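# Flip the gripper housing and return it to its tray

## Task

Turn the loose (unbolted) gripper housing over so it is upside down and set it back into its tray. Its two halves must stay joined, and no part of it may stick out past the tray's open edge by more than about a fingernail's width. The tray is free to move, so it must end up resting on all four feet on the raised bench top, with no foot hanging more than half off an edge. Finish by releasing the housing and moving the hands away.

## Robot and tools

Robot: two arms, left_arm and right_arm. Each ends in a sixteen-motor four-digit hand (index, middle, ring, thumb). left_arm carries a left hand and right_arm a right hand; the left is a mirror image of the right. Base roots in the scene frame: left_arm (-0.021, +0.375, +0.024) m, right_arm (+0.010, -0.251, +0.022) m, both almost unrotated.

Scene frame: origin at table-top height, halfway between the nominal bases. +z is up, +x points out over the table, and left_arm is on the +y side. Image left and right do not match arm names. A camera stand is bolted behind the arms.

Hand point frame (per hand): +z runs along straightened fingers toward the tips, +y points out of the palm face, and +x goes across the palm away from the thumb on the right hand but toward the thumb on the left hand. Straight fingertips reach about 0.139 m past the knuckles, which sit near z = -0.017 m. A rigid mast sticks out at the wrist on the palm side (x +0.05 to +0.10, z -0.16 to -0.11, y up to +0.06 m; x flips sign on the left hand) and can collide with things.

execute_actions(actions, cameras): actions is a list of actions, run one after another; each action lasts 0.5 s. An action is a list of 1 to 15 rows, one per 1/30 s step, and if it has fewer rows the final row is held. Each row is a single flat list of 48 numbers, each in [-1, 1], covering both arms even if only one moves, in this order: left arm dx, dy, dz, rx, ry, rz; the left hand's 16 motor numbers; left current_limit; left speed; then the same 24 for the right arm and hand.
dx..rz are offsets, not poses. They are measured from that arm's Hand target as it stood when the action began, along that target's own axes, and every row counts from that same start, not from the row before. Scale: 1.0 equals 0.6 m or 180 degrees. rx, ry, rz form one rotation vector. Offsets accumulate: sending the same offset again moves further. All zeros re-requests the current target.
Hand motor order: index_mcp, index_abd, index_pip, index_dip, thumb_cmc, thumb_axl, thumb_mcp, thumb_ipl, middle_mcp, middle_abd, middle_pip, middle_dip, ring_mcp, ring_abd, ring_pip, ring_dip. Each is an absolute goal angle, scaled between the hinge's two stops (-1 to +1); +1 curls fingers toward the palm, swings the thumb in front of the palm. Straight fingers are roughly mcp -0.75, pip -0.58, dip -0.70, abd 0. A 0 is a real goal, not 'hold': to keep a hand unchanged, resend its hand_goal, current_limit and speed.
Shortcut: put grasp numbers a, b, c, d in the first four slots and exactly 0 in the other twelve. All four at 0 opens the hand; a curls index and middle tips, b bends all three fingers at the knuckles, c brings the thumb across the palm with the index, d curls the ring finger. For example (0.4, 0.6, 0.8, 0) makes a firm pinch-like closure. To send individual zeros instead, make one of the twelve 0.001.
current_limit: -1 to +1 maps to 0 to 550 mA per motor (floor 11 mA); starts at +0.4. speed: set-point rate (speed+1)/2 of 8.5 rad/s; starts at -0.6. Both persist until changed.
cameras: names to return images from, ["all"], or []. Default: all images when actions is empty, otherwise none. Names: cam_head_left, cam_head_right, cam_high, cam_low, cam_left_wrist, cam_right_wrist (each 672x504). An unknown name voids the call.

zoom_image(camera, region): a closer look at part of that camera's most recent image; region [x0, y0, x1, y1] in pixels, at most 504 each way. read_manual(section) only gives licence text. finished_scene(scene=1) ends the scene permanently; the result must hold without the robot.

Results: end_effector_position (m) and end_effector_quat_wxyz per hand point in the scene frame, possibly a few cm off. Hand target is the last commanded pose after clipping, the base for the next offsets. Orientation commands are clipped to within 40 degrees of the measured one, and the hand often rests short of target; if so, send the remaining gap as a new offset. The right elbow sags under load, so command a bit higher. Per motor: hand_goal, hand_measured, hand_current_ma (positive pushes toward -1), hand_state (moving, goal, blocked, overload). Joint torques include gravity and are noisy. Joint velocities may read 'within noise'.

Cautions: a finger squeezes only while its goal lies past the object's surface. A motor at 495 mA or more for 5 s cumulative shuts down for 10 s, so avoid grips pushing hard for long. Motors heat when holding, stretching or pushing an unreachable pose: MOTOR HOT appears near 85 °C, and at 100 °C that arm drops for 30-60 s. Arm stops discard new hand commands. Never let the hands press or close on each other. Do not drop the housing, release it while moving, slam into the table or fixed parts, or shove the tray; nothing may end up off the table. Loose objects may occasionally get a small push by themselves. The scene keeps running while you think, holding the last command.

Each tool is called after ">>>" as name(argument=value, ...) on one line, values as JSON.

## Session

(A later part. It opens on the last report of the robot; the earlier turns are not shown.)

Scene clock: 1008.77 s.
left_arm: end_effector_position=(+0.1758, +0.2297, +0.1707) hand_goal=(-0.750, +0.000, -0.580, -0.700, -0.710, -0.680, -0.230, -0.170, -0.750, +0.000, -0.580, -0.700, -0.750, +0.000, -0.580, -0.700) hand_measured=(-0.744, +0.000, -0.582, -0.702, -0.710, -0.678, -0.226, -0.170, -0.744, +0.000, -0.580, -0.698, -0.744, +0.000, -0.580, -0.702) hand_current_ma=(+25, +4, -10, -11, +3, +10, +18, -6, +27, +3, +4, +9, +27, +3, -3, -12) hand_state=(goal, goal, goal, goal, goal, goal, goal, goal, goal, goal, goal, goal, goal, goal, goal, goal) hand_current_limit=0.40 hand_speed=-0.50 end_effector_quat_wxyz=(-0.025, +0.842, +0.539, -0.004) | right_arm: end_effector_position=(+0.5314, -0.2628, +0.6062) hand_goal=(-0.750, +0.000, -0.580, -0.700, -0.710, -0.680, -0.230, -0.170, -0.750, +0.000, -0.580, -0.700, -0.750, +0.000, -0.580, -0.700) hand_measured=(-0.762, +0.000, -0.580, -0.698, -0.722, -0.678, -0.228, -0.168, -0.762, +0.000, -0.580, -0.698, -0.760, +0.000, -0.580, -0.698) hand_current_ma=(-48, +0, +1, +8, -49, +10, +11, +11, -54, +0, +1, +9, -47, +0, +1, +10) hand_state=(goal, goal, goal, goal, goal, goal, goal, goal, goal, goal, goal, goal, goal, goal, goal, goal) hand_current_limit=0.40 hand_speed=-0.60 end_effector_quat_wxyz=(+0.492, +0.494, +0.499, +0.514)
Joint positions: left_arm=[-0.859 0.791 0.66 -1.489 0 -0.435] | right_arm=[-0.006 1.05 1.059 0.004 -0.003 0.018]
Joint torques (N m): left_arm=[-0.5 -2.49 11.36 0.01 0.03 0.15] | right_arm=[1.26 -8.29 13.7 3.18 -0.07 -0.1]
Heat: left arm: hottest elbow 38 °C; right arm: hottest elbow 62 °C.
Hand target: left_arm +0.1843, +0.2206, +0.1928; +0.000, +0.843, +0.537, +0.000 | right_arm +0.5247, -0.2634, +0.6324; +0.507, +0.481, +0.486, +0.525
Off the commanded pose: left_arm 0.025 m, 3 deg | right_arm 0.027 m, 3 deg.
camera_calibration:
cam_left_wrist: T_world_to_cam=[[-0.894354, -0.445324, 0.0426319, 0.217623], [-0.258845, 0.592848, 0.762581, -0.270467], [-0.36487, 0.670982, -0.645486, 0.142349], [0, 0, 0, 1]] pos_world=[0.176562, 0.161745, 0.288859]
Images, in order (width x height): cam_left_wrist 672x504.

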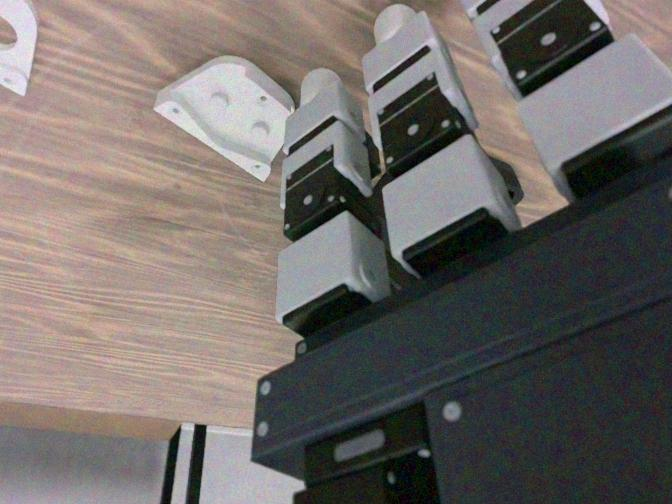

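>>> execute_actions(actions=[[[0.032,0.068,0,0,0,0,0,0,0,0,0,0,0,0,0,0,0,0,0,0,0,0,0.4,-0.5,0,0,0,0,0,0,0,0,0,0,0,0,0,0,0,0,0,0,0,0,0,0,0.4,-0.6]],[[0.032,0.068,0,0,0,0,0,0,0,0,0,0,0,0,0,0,0,0,0,0,0,0,0.4,-0.5,0,0,0,0,0,0,0,0,0,0,0,0,0,0,0,0,0,0,0,0,0,0,0.4,-0.6]]], cameras=["cam_left_wrist"])

>>> zoom_image(camera="cam_left_wrist", region=[130, 30, 310, 190])

Scene clock: 1084.07 s.
left_arm: end_effector_position=(+0.2556, +0.2321, +0.1748) hand_goal=(-0.750, +0.000, -0.580, -0.700, -0.710, -0.680, -0.230, -0.170, -0.750, +0.000, -0.580, -0.700, -0.750, +0.000, -0.580, -0.700) hand_measured=(-0.748, +0.000, -0.582, -0.702, -0.710, -0.678, -0.226, -0.170, -0.746, +0.000, -0.580, -0.698, -0.746, +0.000, -0.580, -0.702) hand_current_ma=(+14, +4, -9, -11, +3, +10, +18, -4, +15, +3, +4, +9, +14, +3, -3, -11) hand_state=(goal, goal, goal, goal, goal, goal, goal, goal, goal, goal, goal, goal, goal, goal, goal, goal) hand_current_limit=0.40 hand_speed=-0.50 end_effector_quat_wxyz=(-0.024, +0.842, +0.539, -0.010) | right_arm: end_effector_position=(+0.5314, -0.2628, +0.6062) hand_goal=(-0.750, +0.000, -0.580, -0.700, -0.710, -0.680, -0.230, -0.170, -0.750, +0.000, -0.580, -0.700, -0.750, +0.000, -0.580, -0.700) hand_measured=(-0.762, +0.000, -0.580, -0.698, -0.722, -0.678, -0.228, -0.168, -0.762, +0.000, -0.580, -0.698, -0.760, +0.000, -0.580, -0.698) hand_current_ma=(-48, +0, +1, +8, -49, +10, +11, +11, -54, +0, +1, +9, -47, +0, +1, +10) hand_state=(goal, goal, goal, goal, goal, goal, goal, goal, goal, goal, goal, goal, goal, goal, goal, goal) hand_current_limit=0.40 hand_speed=-0.60 end_effector_quat_wxyz=(+0.492, +0.494, +0.499, +0.514)
Joint positions: left_arm=[-0.584 0.983 0.769 -1.409 -0.001 -0.16] | right_arm=[-0.006 1.05 1.059 0.004 -0.003 0.018]
Joint torques (N m): left_arm=[-0.15 -3.19 11.48 0.95 0.07 0.17] | right_arm=[0.91 -8.18 13.63 3.3 -0.03 -0.07]
Heat: left arm: hottest elbow 44 °C; right arm: hottest elbow 63 °C.
Hand target: left_arm +0.2744, +0.2209, +0.1927; +0.000, +0.844, +0.537, +0.000 | right_arm +0.5247, -0.2634, +0.6324; +0.507, +0.481, +0.486, +0.525
Off the commanded pose: left_arm 0.028 m, 3 deg | right_arm 0.027 m, 3 deg.
camera_calibration:
cam_left_wrist: T_world_to_cam=[[-0.893543, -0.445604, 0.0549418, 0.287662], [-0.251679, 0.598457, 0.760597, -0.257054], [-0.371805, 0.665798, -0.646896, 0.175687], [0, 0, 0, 1]] pos_world=[0.257665, 0.165047, 0.293361]
Images, in order (width x height): cam_left_wrist 672x504.

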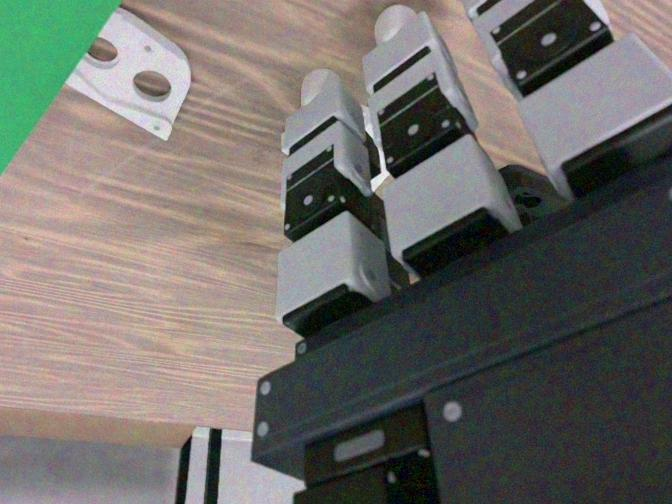

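Scaled by 2.800 from the camera's 672x504 image, which has a finer 960x720 frame.

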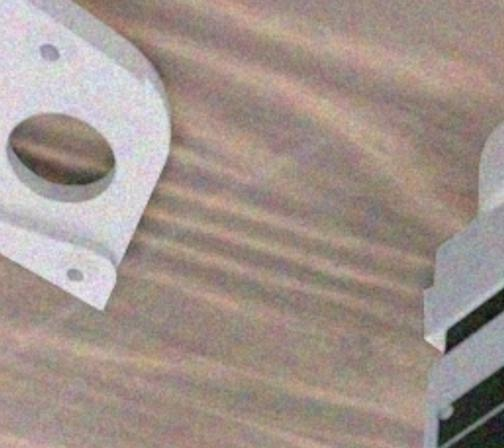

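>>> zoom_image(camera="cam_left_wrist", region=[55, 0, 205, 150])

Scaled by 3.360 from the camera's 672x504 image, which has a finer 960x720 frame.

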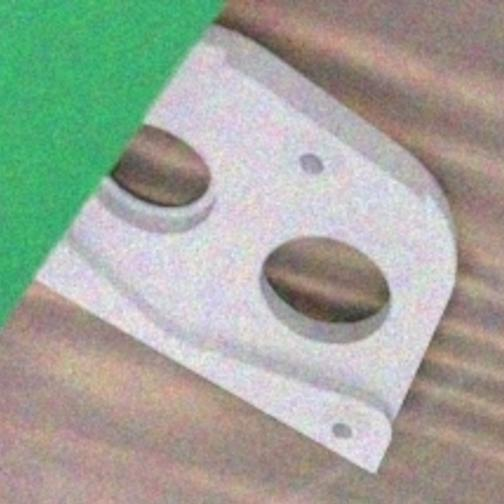

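>>> execute_actions(actions=[], cameras=["cam_low", "cam_high", "cam_head_left"])

>>> zoom_image(camera="cam_low", region=[440, 235, 480, 265])

Scene clock: 1146.27 s.
left_arm: end_effector_position=(+0.2556, +0.2321, +0.1748) hand_goal=(-0.750, +0.000, -0.580, -0.700, -0.710, -0.680, -0.230, -0.170, -0.750, +0.000, -0.580, -0.700, -0.750, +0.000, -0.580, -0.700) hand_measured=(-0.748, +0.000, -0.582, -0.702, -0.710, -0.678, -0.226, -0.170, -0.746, +0.000, -0.580, -0.698, -0.746, +0.000, -0.580, -0.702) hand_current_ma=(+14, +4, -9, -11, +3, +10, +18, -4, +15, +3, +4, +9, +14, +3, -3, -11) hand_state=(goal, goal, goal, goal, goal, goal, goal, goal, goal, goal, goal, goal, goal, goal, goal, goal) hand_current_limit=0.40 hand_speed=-0.50 end_effector_quat_wxyz=(-0.024, +0.842, +0.539, -0.010) | right_arm: end_effector_position=(+0.5314, -0.2628, +0.6062) hand_goal=(-0.750, +0.000, -0.580, -0.700, -0.710, -0.680, -0.230, -0.170, -0.750, +0.000, -0.580, -0.700, -0.750, +0.000, -0.580, -0.700) hand_measured=(-0.762, +0.000, -0.580, -0.698, -0.722, -0.678, -0.228, -0.168, -0.762, +0.000, -0.580, -0.698, -0.760, +0.000, -0.580, -0.698) hand_current_ma=(-48, +0, +1, +8, -49, +10, +11, +11, -54, +0, +1, +9, -47, +0, +1, +10) hand_state=(goal, goal, goal, goal, goal, goal, goal, goal, goal, goal, goal, goal, goal, goal, goal, goal) hand_current_limit=0.40 hand_speed=-0.60 end_effector_quat_wxyz=(+0.492, +0.494, +0.499, +0.514)
Joint positions: left_arm=[-0.584 0.983 0.769 -1.409 -0.001 -0.16] | right_arm=[-0.006 1.05 1.059 0.004 -0.003 0.018]
Joint velocities: within noise
Joint torques (N m): left_arm=[-0.21 -3.31 11.51 0.92 0.07 0.15] | right_arm=[1.08 -8.23 13.81 3.25 0 -0.14]
Heat: left arm: hottest elbow 46 °C; right arm: hottest elbow 64 °C.
Hand target: left_arm +0.2744, +0.2209, +0.1927; +0.000, +0.844, +0.537, +0.000 | right_arm +0.5247, -0.2634, +0.6324; +0.507, +0.481, +0.486, +0.525
Off the commanded pose: left_arm 0.028 m, 3 deg | right_arm 0.027 m, 3 deg.
Images, in order (width x height): cam_head_left 672x504, cam_high 672x504, cam_low 672x504.

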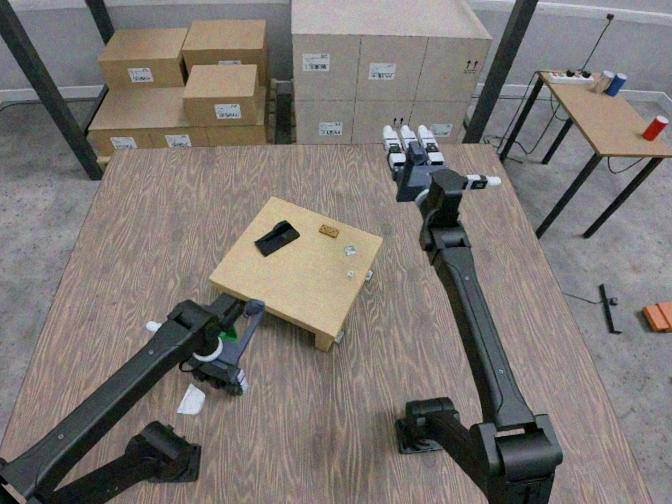

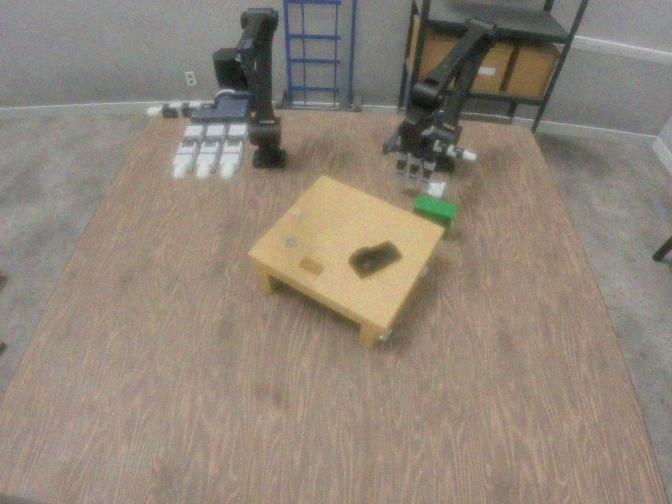

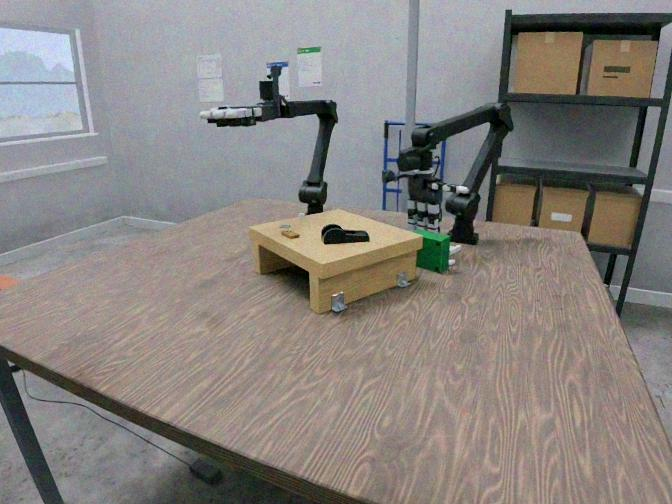

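Scaled by 12.600 from the camera's 672x504 image, which has a finer 960x720 frame.

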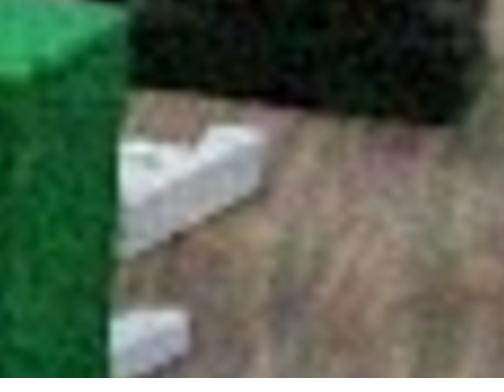

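>>> zoom_image(camera="cam_head_left", region=[140, 280, 280, 430])

>>> zoom_image(camera="cam_low", region=[390, 170, 490, 270])

Scaled by 3.360 from the camera's 672x504 image, which has a finer 960x720 frame.

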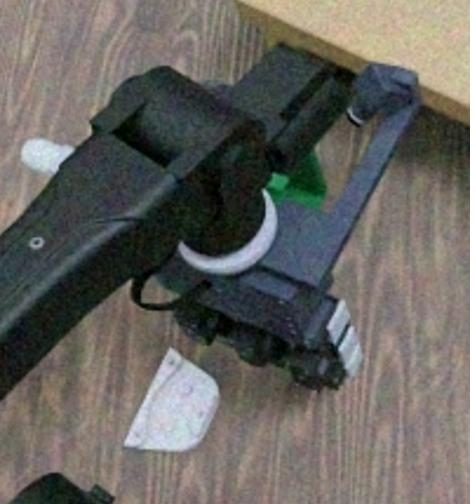

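Scaled by 5.040 from the camera's 672x504 image, which has a finer 960x720 frame.

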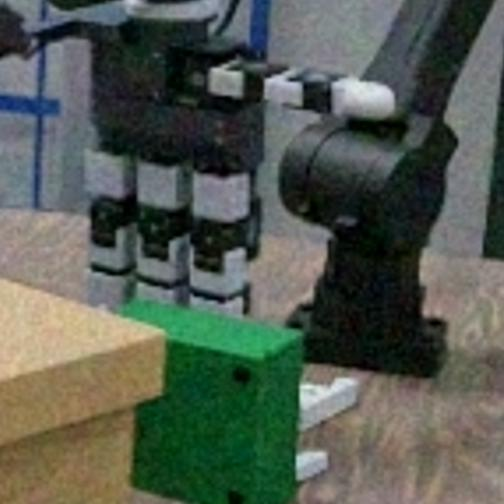

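>>> execute_actions(actions=[[[0,0,-0.14,0,0,0,0,0,0,0,0,0,0,0,0,0,0,0,0,0,0,0,0.4,-0.5,0.0445,-0.0588,-0.026,0.0481,0.0481,0.0481,0,0,0.75,0,0,0,0,0,0,0,0,0,0,0,0,0,0.4,-0.5]],[[0,0,-0.14,0,0,0,-0.75,0,-0.58,-0.7,0.97,-0.68,-0.39,-0.17,0.07,0,-0.58,-0.7,0.07,0,-0.58,-0.7,0.4,-0.5,0.0377,-0.0678,-0.01,0.0481,0.0481,0.0481,0,0,0.75,0,0,0,0,0,0,0,0,0,0,0,0,0,0.4,-0.5]],[[0.0513,-0.024,0,0,0.0833,0,-0.75,0,-0.58,-0.7,0.97,-0.68,-0.39,-0.17,0.07,0,-0.58,-0.7,0.07,0,-0.58,-0.7,0.4,-0.5,0.0272,-0.0732,0.0055,0.0481,0.0481,0.0481,0,0,0.75,0,0,0,0,0,0,0,0,0,0,0,0,0,0.4,-0.5]],[[0.0497,-0.024,0.0133,0,0.0833,0,-0.75,0,-0.58,-0.7,0.97,-0.68,-0.39,-0.17,0.07,0,-0.58,-0.7,0.07,0,-0.58,-0.7,0.4,-0.5,0.0142,-0.0743,0.0198,0.0481,0.0481,0.0481,0,0,0.75,0,0,0,0,0,0,0,0,0,0,0,0,0,0.4,-0.5]],[[0.0445,-0.024,0.0257,0,0.0833,0,-0.75,0,-0.58,-0.7,0.97,-0.68,-0.39,-0.17,0.07,0,-0.58,-0.7,0.07,0,-0.58,-0.7,0.4,-0.5,-0.0008,-0.0713,0.032,0.0481,0.0481,0.0481,0,0,0.75,0,0,0,0,0,0,0,0,0,0,0,0,0,0.4,-0.5]],[[0.0363,-0.024,0.0363,0,0.0833,0,-0.75,0,-0.58,-0.7,0.97,-0.68,-0.39,-0.17,0.07,0,-0.58,-0.7,0.07,0,-0.58,-0.7,0.4,-0.5,-0.0168,-0.0645,0.041,0.0481,0.0481,0.0481,0,0,0.75,0,0,0,0,0,0,0,0,0,0,0,0,0,0.4,-0.5]],[[0.0257,-0.024,0.0445,0,0.0833,0,-0.75,0,-0.58,-0.7,0.97,-0.68,-0.39,-0.17,0.07,0,-0.58,-0.7,0.07,0,-0.58,-0.7,0.4,-0.5,-0.0325,-0.0542,0.0462,0.0481,0.0481,0.0481,0,0,0.75,0,0,0,0,0,0,0,0,0,0,0,0,0,0.4,-0.5]],[[0.0133,-0.024,0.0497,-0.0144,0.0833,0,-0.75,0,-0.58,-0.7,0.97,-0.68,-0.39,-0.17,0.07,0,-0.58,-0.7,0.07,0,-0.58,-0.7,0.4,-0.5,-0.0468,-0.0412,0.0473,0.0481,0.0481,0.0481,0,0,0.75,0,0,0,0,0,0,0,0,0,0,0,0,0,0.4,-0.5]]], cameras=["cam_head_left", "cam_head_right", "cam_high", "cam_low", "cam_right_wrist"])

Scene clock: 1530.77 s.
left_arm: end_effector_position=(+0.2715, +0.4243, +0.3597) hand_goal=(-0.750, +0.000, -0.580, -0.700, +0.970, -0.680, -0.390, -0.170, +0.070, +0.000, -0.580, -0.700, +0.070, +0.000, -0.580, -0.700) hand_measured=(-0.748, +0.004, -0.582, -0.702, +0.970, -0.678, -0.382, -0.170, +0.068, +0.004, -0.580, -0.698, +0.068, +0.002, -0.580, -0.702) hand_current_ma=(+5, +19, -7, -10, -4, +9, +43, -2, -13, +14, +2, +9, -13, +11, -3, -11) hand_state=(goal, goal, goal, goal, goal, goal, goal, goal, goal, goal, goal, goal, goal, goal, goal, goal) hand_current_limit=0.40 hand_speed=-0.50 end_effector_quat_wxyz=(-0.375, +0.607, +0.373, +0.593) | right_arm: end_effector_position=(+0.4136, -0.0533, +0.3399) hand_goal=(-0.488, +0.000, -0.168, -0.700, +0.564, -0.680, -0.042, -0.058, -0.750, +0.000, -0.580, -0.926, -0.938, +0.000, -0.580, -0.700) hand_measured=(-0.490, -0.002, -0.170, -0.698, +0.556, -0.680, -0.042, -0.060, -0.752, -0.004, -0.580, -0.924, -0.938, -0.002, -0.580, -0.698) hand_current_ma=(-11, -7, -11, +8, -36, +2, +3, -7, -9, -10, +0, +9, -4, -9, -1, +10) hand_state=(goal, goal, goal, goal, goal, goal, goal, goal, goal, goal, goal, goal, goal, goal, goal, goal) hand_current_limit=0.40 hand_speed=-0.50 end_effector_quat_wxyz=(+0.491, -0.486, -0.526, -0.496)
Joint positions: left_arm=[-0.451 0.735 0.617 -1.596 -1.557 -0.131] | right_arm=[0.039 1.069 0.779 -0.355 -1.528 0.88]
Joint torques (N m): left_arm=[-0.32 -0.32 7.88 1.35 -1.47 -0.28] | right_arm=[1.61 -6.01 9.95 2.8 -1.28 0]
Heat: left arm: hottest elbow 48 °C; right arm: hottest elbow 70 °C.
Hand target: left_arm +0.2744, +0.4250, +0.3608; -0.365, +0.604, +0.368, +0.606 | right_arm +0.4136, -0.0485, +0.3453; +0.492, -0.474, -0.518, -0.514
Off the commanded pose: left_arm 0.003 m, 2 deg | right_arm 0.007 m, 3 deg.
camera_calibration:
cam_right_wrist: T_world_to_cam=[[0.667233, -0.000489638, -0.744849, 0.0112749], [-0.49699, -0.745139, -0.444712, 0.273346], [-0.554799, 0.666909, -0.497425, 0.557141], [0, 0, 0, 1]] pos_world=[0.437428, -0.167876, 0.407094]
Images, in order (width x height): cam_head_left 672x504, cam_head_right 672x504, cam_high 672x504, cam_low 672x504, cam_right_wrist 672x504.

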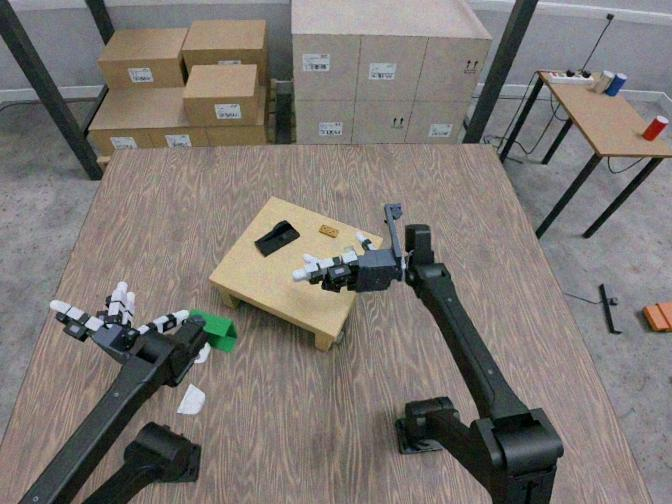

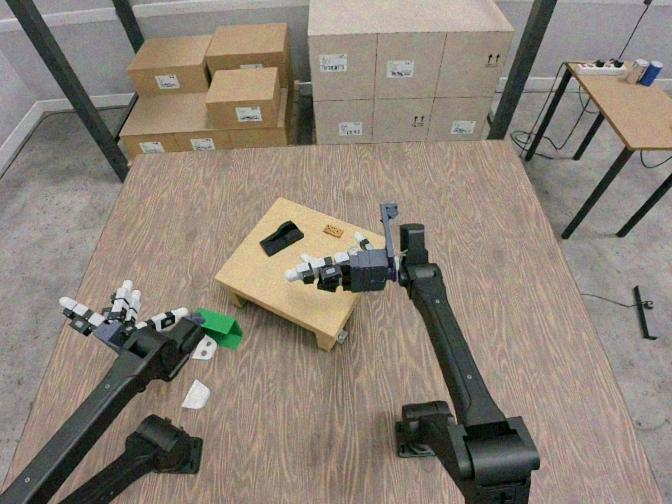

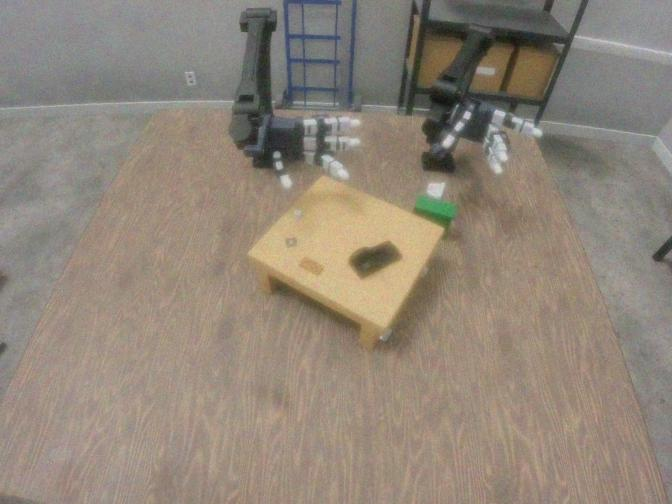

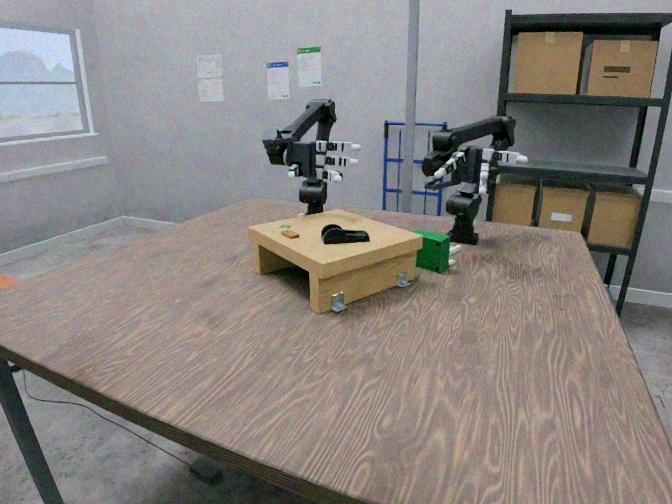

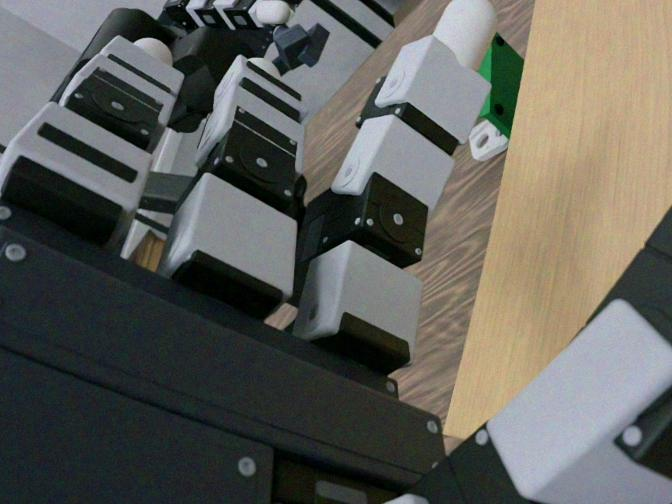

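>>> zoom_image(camera="cam_head_left", region=[40, 270, 250, 420])

>>> zoom_image(camera="cam_head_right", region=[50, 270, 260, 420])

>>> zoom_image(camera="cam_right_wrist", region=[440, 0, 560, 180])

Scaled by 2.400 from the camera's 672x504 image, which has a finer 960x720 frame.

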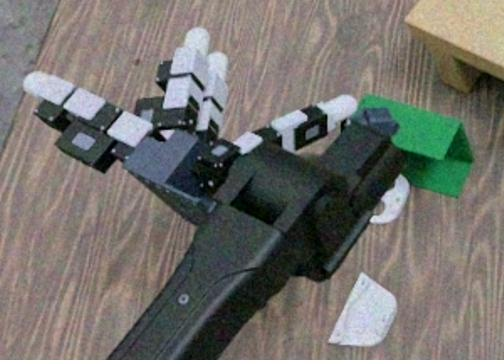

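Scaled by 2.400 from the camera's 672x504 image, which has a finer 960x720 frame.

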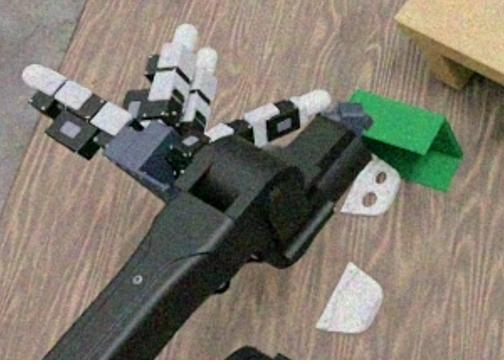

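Scaled by 2.800 from the camera's 672x504 image, which has a finer 960x720 frame.

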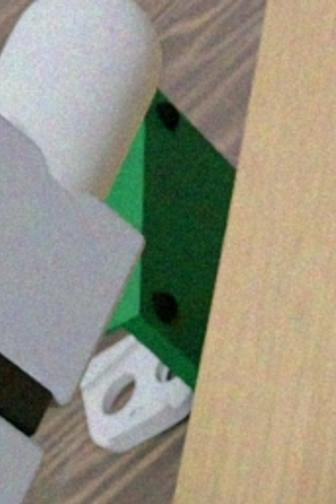

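>>> zoom_image(camera="cam_right_wrist", region=[462, 110, 517, 165])

Scaled by 9.164 from the camera's 672x504 image, which has a finer 960x720 frame.

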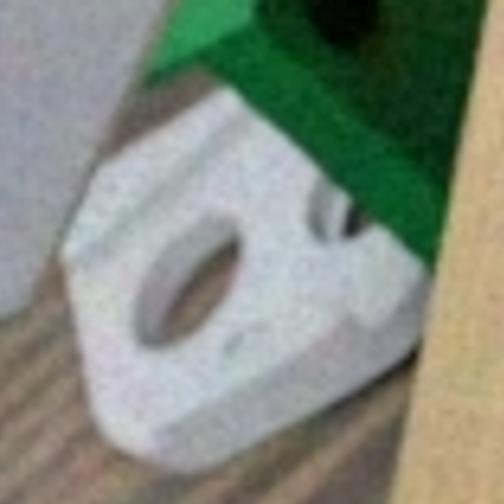

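>>> execute_actions(actions=[[[-0.09,0,0,0,0,0,-0.75,0,-0.58,-0.7,0.97,-0.68,-0.39,-0.17,0.07,0,-0.58,-0.7,0.07,0,-0.58,-0.7,0.4,-0.5,0,0,0,0,0,0,0,0,0.75,0,0,0,0,0,0,0,0,0,0,0,0,0,0.4,-0.5]],[[-0.09,0,0,0,0,0,-0.75,0,-0.58,-0.7,0.97,-0.68,-0.39,-0.17,0.07,0,-0.58,-0.7,0.07,0,-0.58,-0.7,0.4,-0.5,0,0,0,0,0,0,0,0,0.75,0,0,0,0,0,0,0,0,0,0,0,0,0,0.4,-0.5]],[[-0.09,0,0,0,0,0,-0.75,0,-0.58,-0.7,0.97,-0.68,-0.39,-0.17,0.07,0,-0.58,-0.7,0.07,0,-0.58,-0.7,0.4,-0.5,0,0,0,0,0,0,0,0,0.75,0,0,0,0,0,0,0,0,0,0,0,0,0,0.4,-0.5]]], cameras=["cam_head_left", "cam_head_right", "cam_low", "cam_right_wrist"])

>>> zoom_image(camera="cam_head_left", region=[60, 270, 260, 420])

>>> zoom_image(camera="cam_low", region=[390, 170, 530, 280])

Scene clock: 1565.13 s.
left_arm: end_effector_position=(+0.2731, +0.4236, +0.1959) hand_goal=(-0.750, +0.000, -0.580, -0.700, +0.970, -0.680, -0.390, -0.170, +0.070, +0.000, -0.580, -0.700, +0.070, +0.000, -0.580, -0.700) hand_measured=(-0.748, +0.004, -0.582, -0.702, +0.970, -0.678, -0.382, -0.170, +0.068, +0.004, -0.580, -0.698, +0.068, +0.002, -0.580, -0.702) hand_current_ma=(+5, +19, -7, -10, -4, +9, +43, -2, -9, +14, +2, +9, -9, +11, -3, -11) hand_state=(goal, goal, goal, goal, goal, goal, goal, goal, goal, goal, goal, goal, goal, goal, goal, goal) hand_current_limit=0.40 hand_speed=-0.50 end_effector_quat_wxyz=(-0.380, +0.607, +0.368, +0.592) | right_arm: end_effector_position=(+0.4157, -0.0525, +0.3384) hand_goal=(-0.488, +0.000, -0.168, -0.700, +0.564, -0.680, -0.042, -0.058, -0.750, +0.000, -0.580, -0.926, -0.938, +0.000, -0.580, -0.700) hand_measured=(-0.490, -0.002, -0.170, -0.698, +0.556, -0.680, -0.042, -0.060, -0.752, -0.004, -0.580, -0.924, -0.938, -0.002, -0.580, -0.698) hand_current_ma=(-11, -7, -11, +8, -36, +2, +3, -7, -9, -10, +0, +9, -4, -9, -1, +10) hand_state=(goal, goal, goal, goal, goal, goal, goal, goal, goal, goal, goal, goal, goal, goal, goal, goal) hand_current_limit=0.40 hand_speed=-0.50 end_effector_quat_wxyz=(+0.494, -0.487, -0.523, -0.496)
Joint positions: left_arm=[-0.45 1.108 0.302 -1.051 -1.561 -0.261] | right_arm=[0.04 1.069 0.754 -0.213 -1.528 1.006]
Joint torques (N m): left_arm=[-0.09 -2.14 5.76 1.02 -1.34 -0.37] | right_arm=[1.67 -6.71 9.73 2.91 -0.74 0.04]
Heat: left arm: hottest elbow 44 °C; right arm: hottest elbow 65 °C.
Hand target: left_arm +0.2752, +0.4245, +0.1988; -0.365, +0.604, +0.368, +0.606 | right_arm +0.4136, -0.0485, +0.3453; +0.492, -0.474, -0.518, -0.514
Off the commanded pose: left_arm 0.004 m, 2 deg | right_arm 0.008 m, 3 deg.
camera_calibration:
cam_right_wrist: T_world_to_cam=[[0.661446, 0.00172734, -0.749991, 0.0129705], [-0.501259, -0.742825, -0.44379, 0.275799], [-0.557879, 0.669483, -0.490473, 0.556131], [0, 0, 0, 1]] pos_world=[0.439921, -0.167473, 0.404892]
Images, in order (width x height): cam_head_left 672x504, cam_head_right 672x504, cam_low 672x504, cam_right_wrist 672x504.

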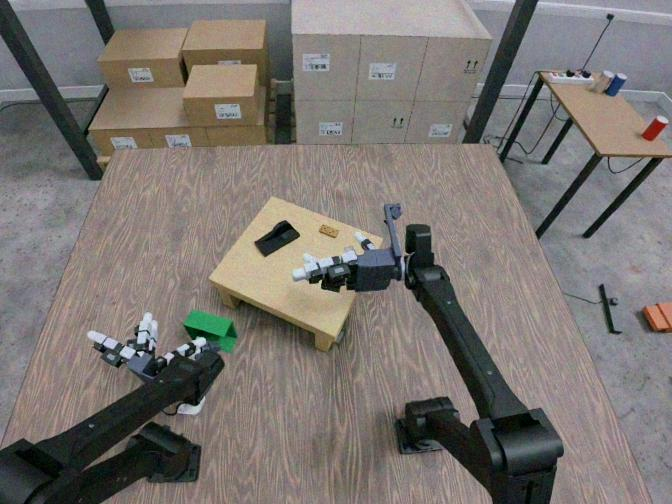

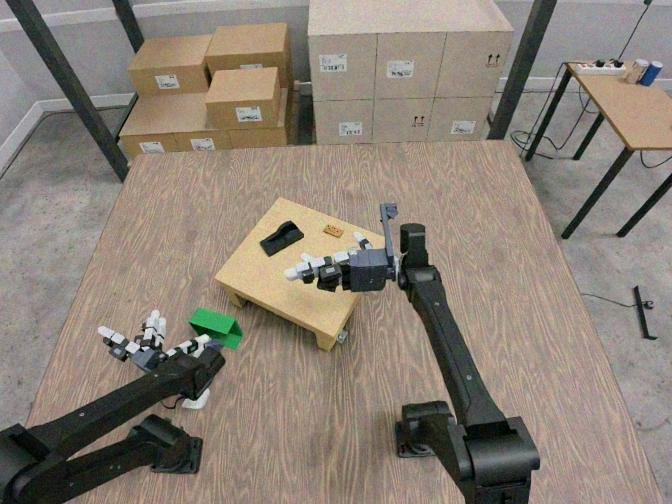

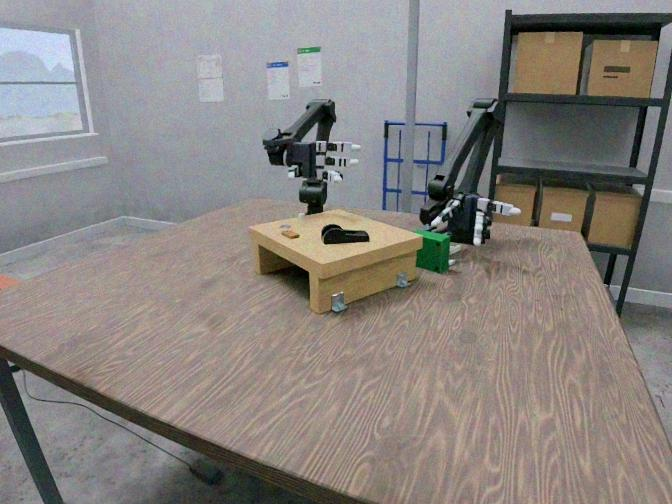

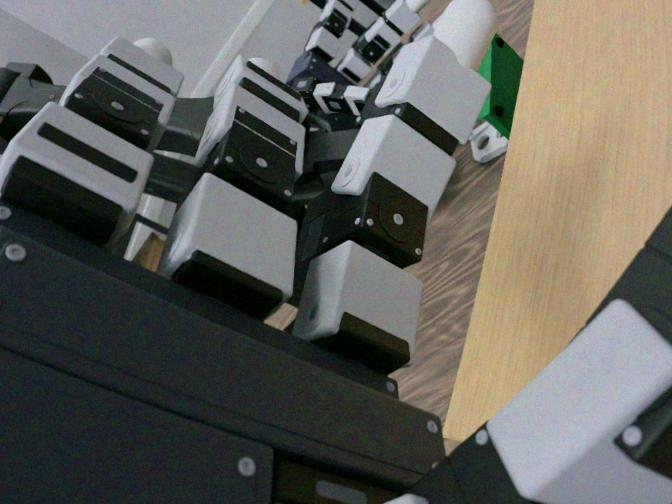

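Scaled by 2.520 from the camera's 672x504 image, which has a finer 960x720 frame.

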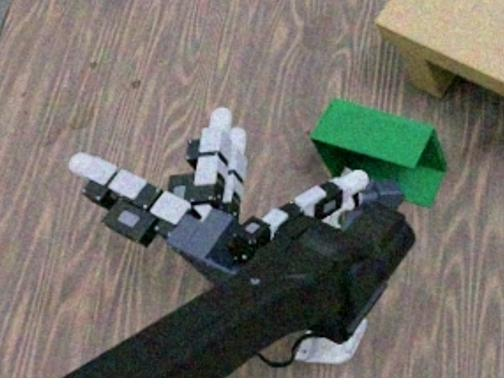

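Scaled by 3.600 from the camera's 672x504 image, which has a finer 960x720 frame.

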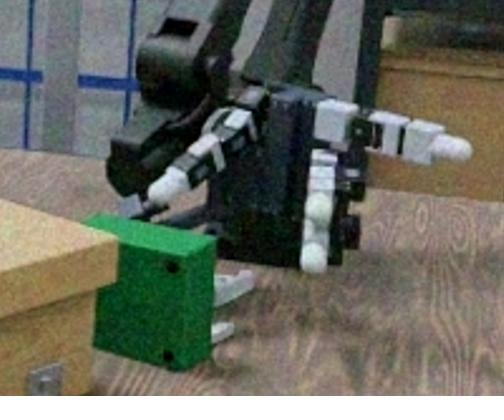

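>>> execute_actions(actions=[[[-0.059,-0.0091,0.0039,0,0,0,-0.75,0,-0.58,-0.7,0.97,-0.68,-0.39,-0.17,0.07,0,-0.58,-0.7,0.07,0,-0.58,-0.7,0.4,-0.5,0,0,0,0,0,0,0,0,0.75,0,0,0,0,0,0,0,0,0,0,0,0,0,0.4,-0.5]],[[-0.059,-0.0091,0.0039,0,0,0,-0.75,0,-0.58,-0.7,0.97,-0.68,-0.39,-0.17,0.07,0,-0.58,-0.7,0.07,0,-0.58,-0.7,0.4,-0.5,0,0,0,0,0,0,0,0,0.75,0,0,0,0,0,0,0,0,0,0,0,0,0,0.4,-0.5]]], cameras=["cam_head_left", "cam_low"])

>>> zoom_image(camera="cam_head_left", region=[110, 290, 260, 410])

>>> zoom_image(camera="cam_low", region=[410, 200, 520, 280])

Scene clock: 1623.00 s.
left_arm: end_effector_position=(+0.2681, +0.4312, +0.1264) hand_goal=(-0.750, +0.000, -0.580, -0.700, +0.970, -0.680, -0.390, -0.170, +0.070, +0.000, -0.580, -0.700, +0.070, +0.000, -0.580, -0.700) hand_measured=(-0.748, +0.004, -0.582, -0.702, +0.970, -0.678, -0.382, -0.170, +0.068, +0.004, -0.580, -0.698, +0.068, +0.002, -0.580, -0.702) hand_current_ma=(+5, +19, -7, -10, -4, +9, +43, -2, -9, +14, +2, +9, -9, +11, -3, -11) hand_state=(goal, goal, goal, goal, goal, goal, goal, goal, goal, goal, goal, goal, goal, goal, goal, goal) hand_current_limit=0.40 hand_speed=-0.50 end_effector_quat_wxyz=(-0.384, +0.602, +0.376, +0.590) | right_arm: end_effector_position=(+0.4160, -0.0519, +0.3369) hand_goal=(-0.488, +0.000, -0.168, -0.700, +0.564, -0.680, -0.042, -0.058, -0.750, +0.000, -0.580, -0.926, -0.938, +0.000, -0.580, -0.700) hand_measured=(-0.490, -0.002, -0.170, -0.698, +0.556, -0.680, -0.042, -0.060, -0.752, -0.004, -0.580, -0.924, -0.938, -0.002, -0.580, -0.698) hand_current_ma=(-11, -7, -11, +8, -36, +2, +3, -7, -9, -10, +0, +9, -4, -9, -1, +10) hand_state=(goal, goal, goal, goal, goal, goal, goal, goal, goal, goal, goal, goal, goal, goal, goal, goal) hand_current_limit=0.40 hand_speed=-0.50 end_effector_quat_wxyz=(+0.495, -0.487, -0.521, -0.496)
Joint positions: left_arm=[-0.431 1.477 0.235 -0.671 -1.563 -0.323] | right_arm=[0.042 1.069 0.736 -0.116 -1.528 1.087]
Joint torques (N m): left_arm=[-0.38 -3.96 2.62 0.98 -1.36 -0.36] | right_arm=[1.73 -6.95 9.55 2.95 -0.5 -0.02]
Heat: left arm: hottest elbow 39 °C; right arm: hottest elbow 64 °C.
Hand target: left_arm +0.2681, +0.4336, +0.1280; -0.365, +0.604, +0.368, +0.606 | right_arm +0.4136, -0.0485, +0.3453; +0.492, -0.474, -0.518, -0.514
Off the commanded pose: left_arm 0.003 m, 3 deg | right_arm 0.009 m, 3 deg.
Images, in order (width x height): cam_head_left 672x504, cam_low 672x504.

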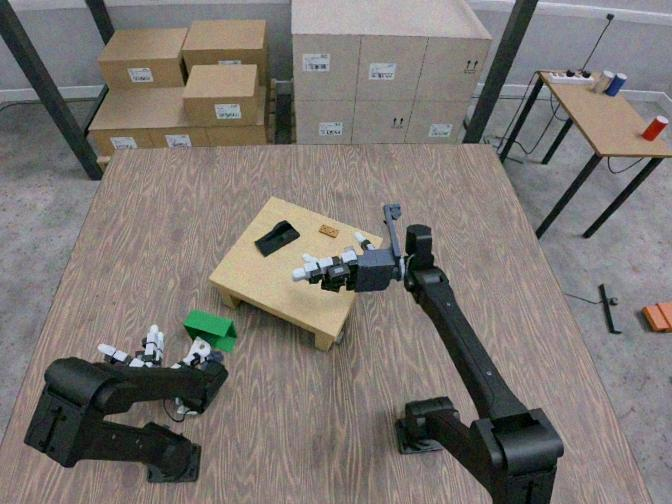

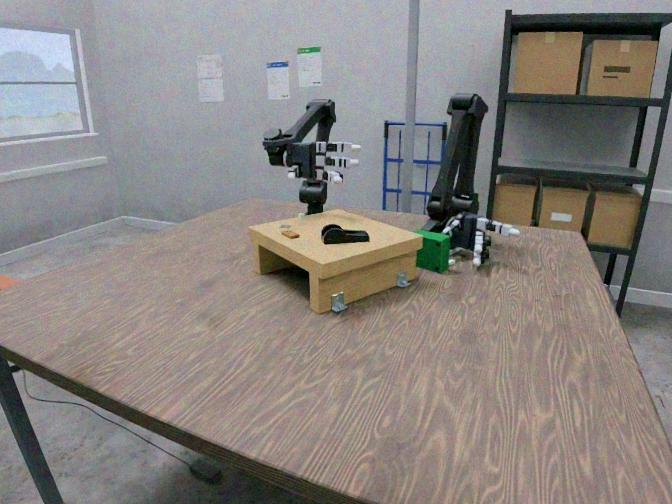

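Scaled by 3.360 from the camera's 672x504 image, which has a finer 960x720 frame.

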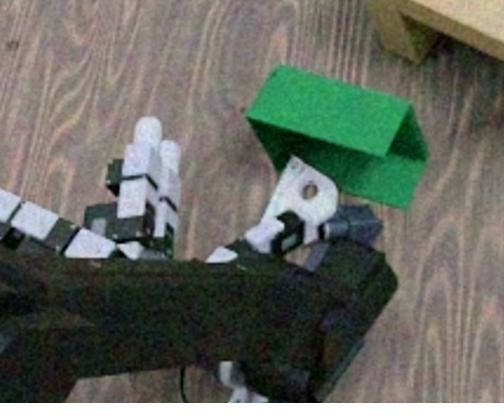

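Scaled by 4.582 from the camera's 672x504 image, which has a finer 960x720 frame.

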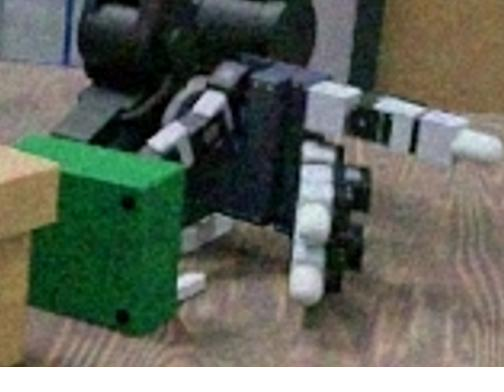

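>>> zoom_image(camera="cam_head_left", region=[170, 300, 240, 370])

>>> zoom_image(camera="cam_low", region=[410, 215, 490, 275])

Scaled by 7.200 from the camera's 672x504 image, which has a finer 960x720 frame.

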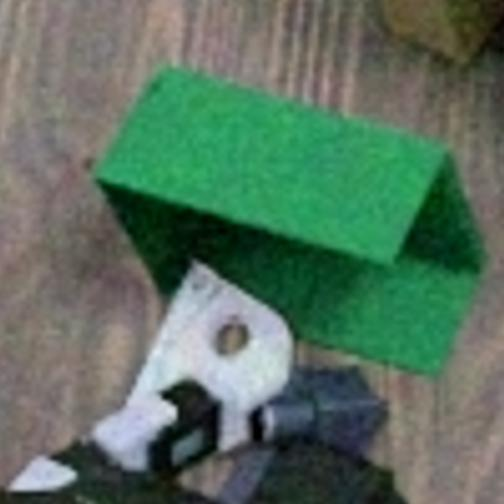

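Scaled by 6.300 from the camera's 672x504 image, which has a finer 960x720 frame.

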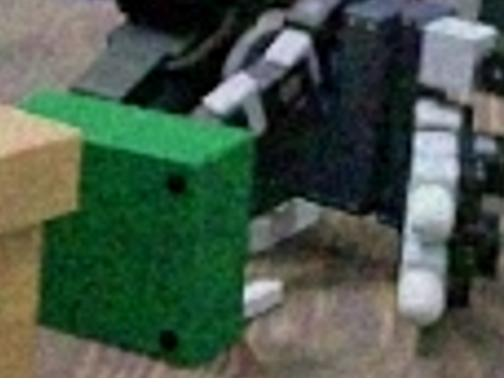

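>>> execute_actions(actions=[[[0,0.0417,0,0,0,0,-0.75,0,-0.58,-0.7,0.97,-0.68,-0.39,-0.17,0.07,0,-0.58,-0.7,0.07,0,-0.58,-0.7,0.4,-0.5,0,0,0,0,0,0,0,0,0.75,0,0,0,0,0,0,0,0,0,0,0,0,0,0.4,-0.5]],[[0,0.0417,0,0,0,0,-0.75,0,-0.58,-0.7,0.97,-0.68,-0.39,-0.17,0.07,0,-0.58,-0.7,0.07,0,-0.58,-0.7,0.4,-0.5,0,0,0,0,0,0,0,0,0.75,0,0,0,0,0,0,0,0,0,0,0,0,0,0.4,-0.5]]], cameras=["cam_head_left", "cam_low"])

>>> zoom_image(camera="cam_head_left", region=[150, 290, 240, 370])

>>> zoom_image(camera="cam_low", region=[410, 215, 490, 275])

Scene clock: 1656.70 s.
left_arm: end_effector_position=(+0.3058, +0.4133, +0.1281) hand_goal=(-0.750, +0.000, -0.580, -0.700, +0.970, -0.680, -0.390, -0.170, +0.070, +0.000, -0.580, -0.700, +0.070, +0.000, -0.580, -0.700) hand_measured=(-0.748, +0.004, -0.582, -0.702, +0.970, -0.678, -0.382, -0.170, +0.068, +0.004, -0.580, -0.698, +0.068, +0.002, -0.580, -0.702) hand_current_ma=(+5, +19, -7, -10, -4, +9, +43, -2, -9, +14, +2, +9, -9, +11, -3, -11) hand_state=(goal, goal, goal, goal, goal, goal, goal, goal, goal, goal, goal, goal, goal, goal, goal, goal) hand_current_limit=0.40 hand_speed=-0.50 end_effector_quat_wxyz=(-0.377, +0.596, +0.382, +0.597) | right_arm: end_effector_position=(+0.4163, -0.0516, +0.3354) hand_goal=(-0.488, +0.000, -0.168, -0.700, +0.564, -0.680, -0.042, -0.058, -0.750, +0.000, -0.580, -0.926, -0.938, +0.000, -0.580, -0.700) hand_measured=(-0.490, -0.002, -0.170, -0.698, +0.556, -0.680, -0.042, -0.060, -0.752, -0.004, -0.580, -0.924, -0.938, -0.002, -0.580, -0.698) hand_current_ma=(-10, -7, -11, +8, -36, +2, +3, -7, -9, -10, +0, +9, -4, -9, -1, +10) hand_state=(goal, goal, goal, goal, goal, goal, goal, goal, goal, goal, goal, goal, goal, goal, goal, goal) hand_current_limit=0.40 hand_speed=-0.50 end_effector_quat_wxyz=(+0.496, -0.489, -0.519, -0.495)
Joint positions: left_arm=[-0.431 1.558 0.342 -0.671 -1.567 -0.323] | right_arm=[0.044 1.069 0.717 -0.019 -1.525 1.17]
Joint torques (N m): left_arm=[-1.03 -5.36 4.21 0.24 -1.21 -0.15] | right_arm=[2.32 -6.65 9.43 3.02 -0.32 -0.06]
Heat: left arm: hottest elbow 38 °C; right arm: hottest elbow 63 °C.
Hand target: left_arm +0.3125, +0.4104, +0.1283; -0.365, +0.604, +0.368, +0.606 | right_arm +0.4135, -0.0484, +0.3452; +0.492, -0.474, -0.518, -0.514
Off the commanded pose: left_arm 0.007 m, 3 deg | right_arm 0.011 m, 3 deg.
Images, in order (width x height): cam_head_left 672x504, cam_low 672x504.

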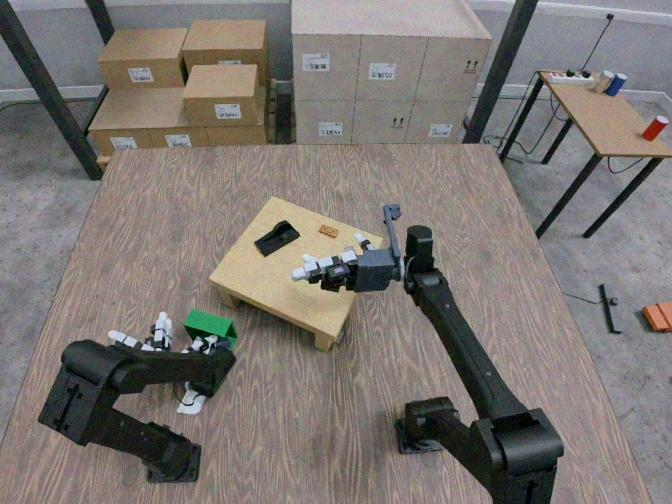

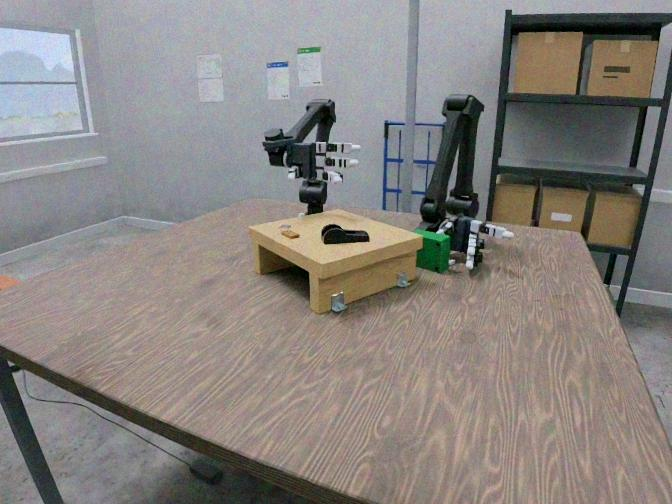

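Scaled by 5.600 from the camera's 672x504 image, which has a finer 960x720 frame.

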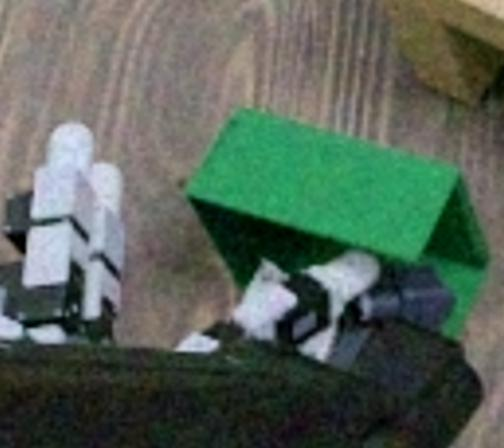

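Scaled by 6.300 from the camera's 672x504 image, which has a finer 960x720 frame.

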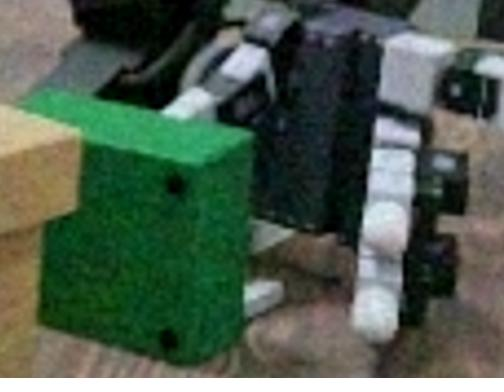

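>>> execute_actions(actions=[[[0,0.038,0,0,0,0,-0.75,0,-0.58,-0.7,0.97,-0.68,-0.39,-0.17,0.07,0,-0.58,-0.7,0.07,0,-0.58,-0.7,0.4,-0.5,0,0,0,0,0,0,0,0,0.75,0,0,0,0,0,0,0,0,0,0,0,0,0,0.4,-0.5]],[[0,0,0,0,0,0,-0.75,0,-0.58,-0.7,0.97,-0.68,-0.39,-0.17,0.3,0,-0.58,-0.7,0.3,0,-0.58,-0.7,0.4,-0.6,0,0,0,0,0,0,0,0,0.75,0,0,0,0,0,0,0,0,0,0,0,0,0,0.4,-0.5]],[[0,0,0,0,0,0,-0.75,0,-0.58,-0.7,0.97,-0.68,-0.39,-0.17,0.45,0,-0.58,-0.7,0.45,0,-0.58,-0.7,0.2,-0.7,0,0,0,0,0,0,0,0,0.75,0,0,0,0,0,0,0,0,0,0,0,0,0,0.4,-0.5]]], cameras=["cam_head_left", "cam_low"])

>>> zoom_image(camera="cam_head_left", region=[150, 290, 240, 370])

>>> zoom_image(camera="cam_low", region=[410, 215, 490, 275])

Scene clock: 1674.63 s.
left_arm: end_effector_position=(+0.3255, +0.4041, +0.1296) hand_goal=(-0.750, +0.000, -0.580, -0.700, +0.970, -0.680, -0.390, -0.170, +0.450, +0.000, -0.580, -0.700, +0.450, +0.000, -0.580, -0.700) hand_measured=(-0.748, +0.004, -0.582, -0.702, +0.970, -0.678, -0.382, -0.170, +0.448, +0.004, -0.580, -0.698, +0.448, +0.002, -0.580, -0.702) hand_current_ma=(+5, +19, -7, -10, -4, +9, +43, -2, -13, +14, +2, +9, -14, +11, -3, -11) hand_state=(goal, goal, goal, goal, goal, goal, goal, goal, goal, goal, goal, goal, goal, goal, goal, goal) hand_current_limit=0.20 hand_speed=-0.70 end_effector_quat_wxyz=(-0.373, +0.593, +0.387, +0.599) | right_arm: end_effector_position=(+0.4165, -0.0516, +0.3354) hand_goal=(-0.488, +0.000, -0.168, -0.700, +0.564, -0.680, -0.042, -0.058, -0.750, +0.000, -0.580, -0.926, -0.938, +0.000, -0.580, -0.700) hand_measured=(-0.490, -0.002, -0.170, -0.698, +0.556, -0.680, -0.042, -0.060, -0.752, -0.004, -0.580, -0.924, -0.938, -0.002, -0.580, -0.698) hand_current_ma=(-10, -7, -11, +8, -36, +2, +3, -7, -9, -10, +0, +9, -4, -9, -1, +10) hand_state=(goal, goal, goal, goal, goal, goal, goal, goal, goal, goal, goal, goal, goal, goal, goal, goal) hand_current_limit=0.40 hand_speed=-0.50 end_effector_quat_wxyz=(+0.496, -0.490, -0.516, -0.498)
Joint positions: left_arm=[-0.431 1.592 0.399 -0.676 -1.567 -0.32] | right_arm=[0.045 1.069 0.686 0.157 -1.517 1.316]
Joint torques (N m): left_arm=[-1.2 -5.95 4.44 -0.03 -1.17 -0.09] | right_arm=[1.14 -6.83 9.35 3.07 -0.18 -0.02]
Heat: left arm: hottest elbow 37 °C; right arm: hottest elbow 61 °C.
Hand target: left_arm +0.3327, +0.3999, +0.1285; -0.365, +0.604, +0.368, +0.606 | right_arm +0.4136, -0.0485, +0.3452; +0.492, -0.474, -0.518, -0.514
Off the commanded pose: left_arm 0.008 m, 3 deg | right_arm 0.011 m, 3 deg.
Images, in order (width x height): cam_head_left 672x504, cam_low 672x504.

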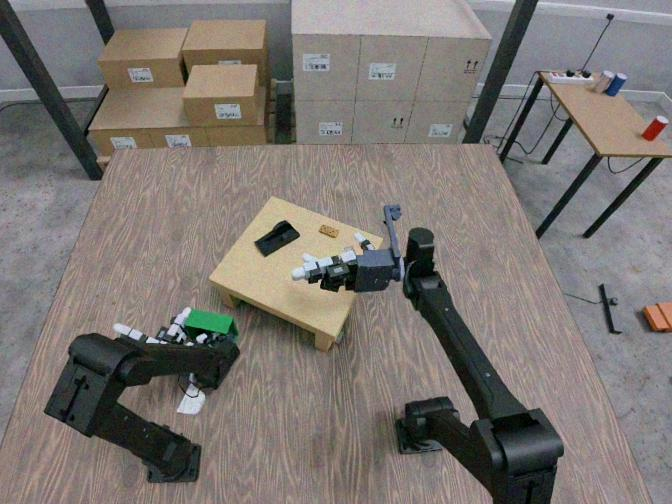

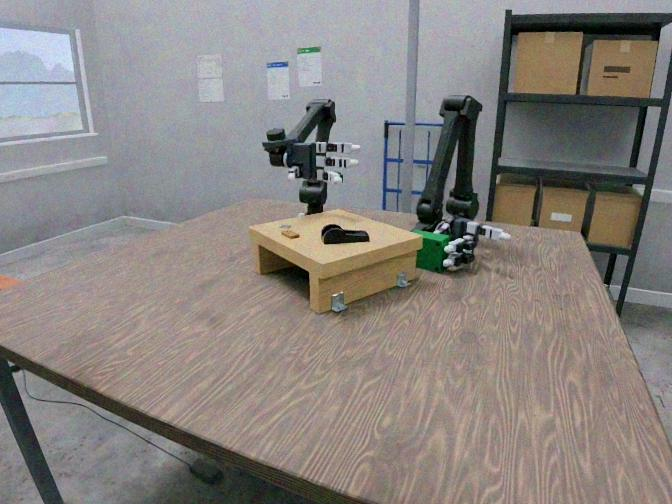

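Scaled by 5.600 from the camera's 672x504 image, which has a finer 960x720 frame.

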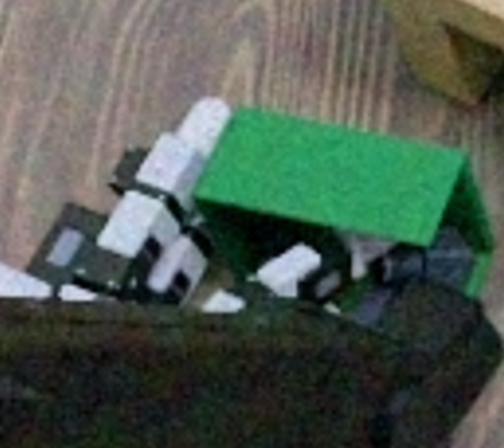

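Scaled by 6.300 from the camera's 672x504 image, which has a finer 960x720 frame.

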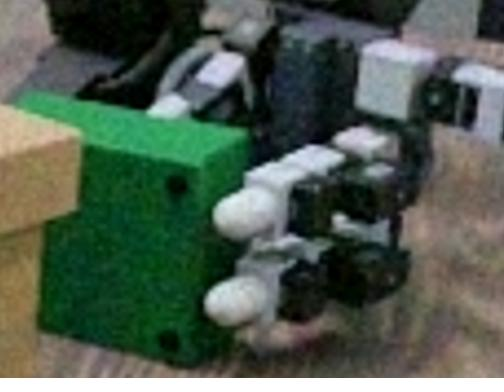

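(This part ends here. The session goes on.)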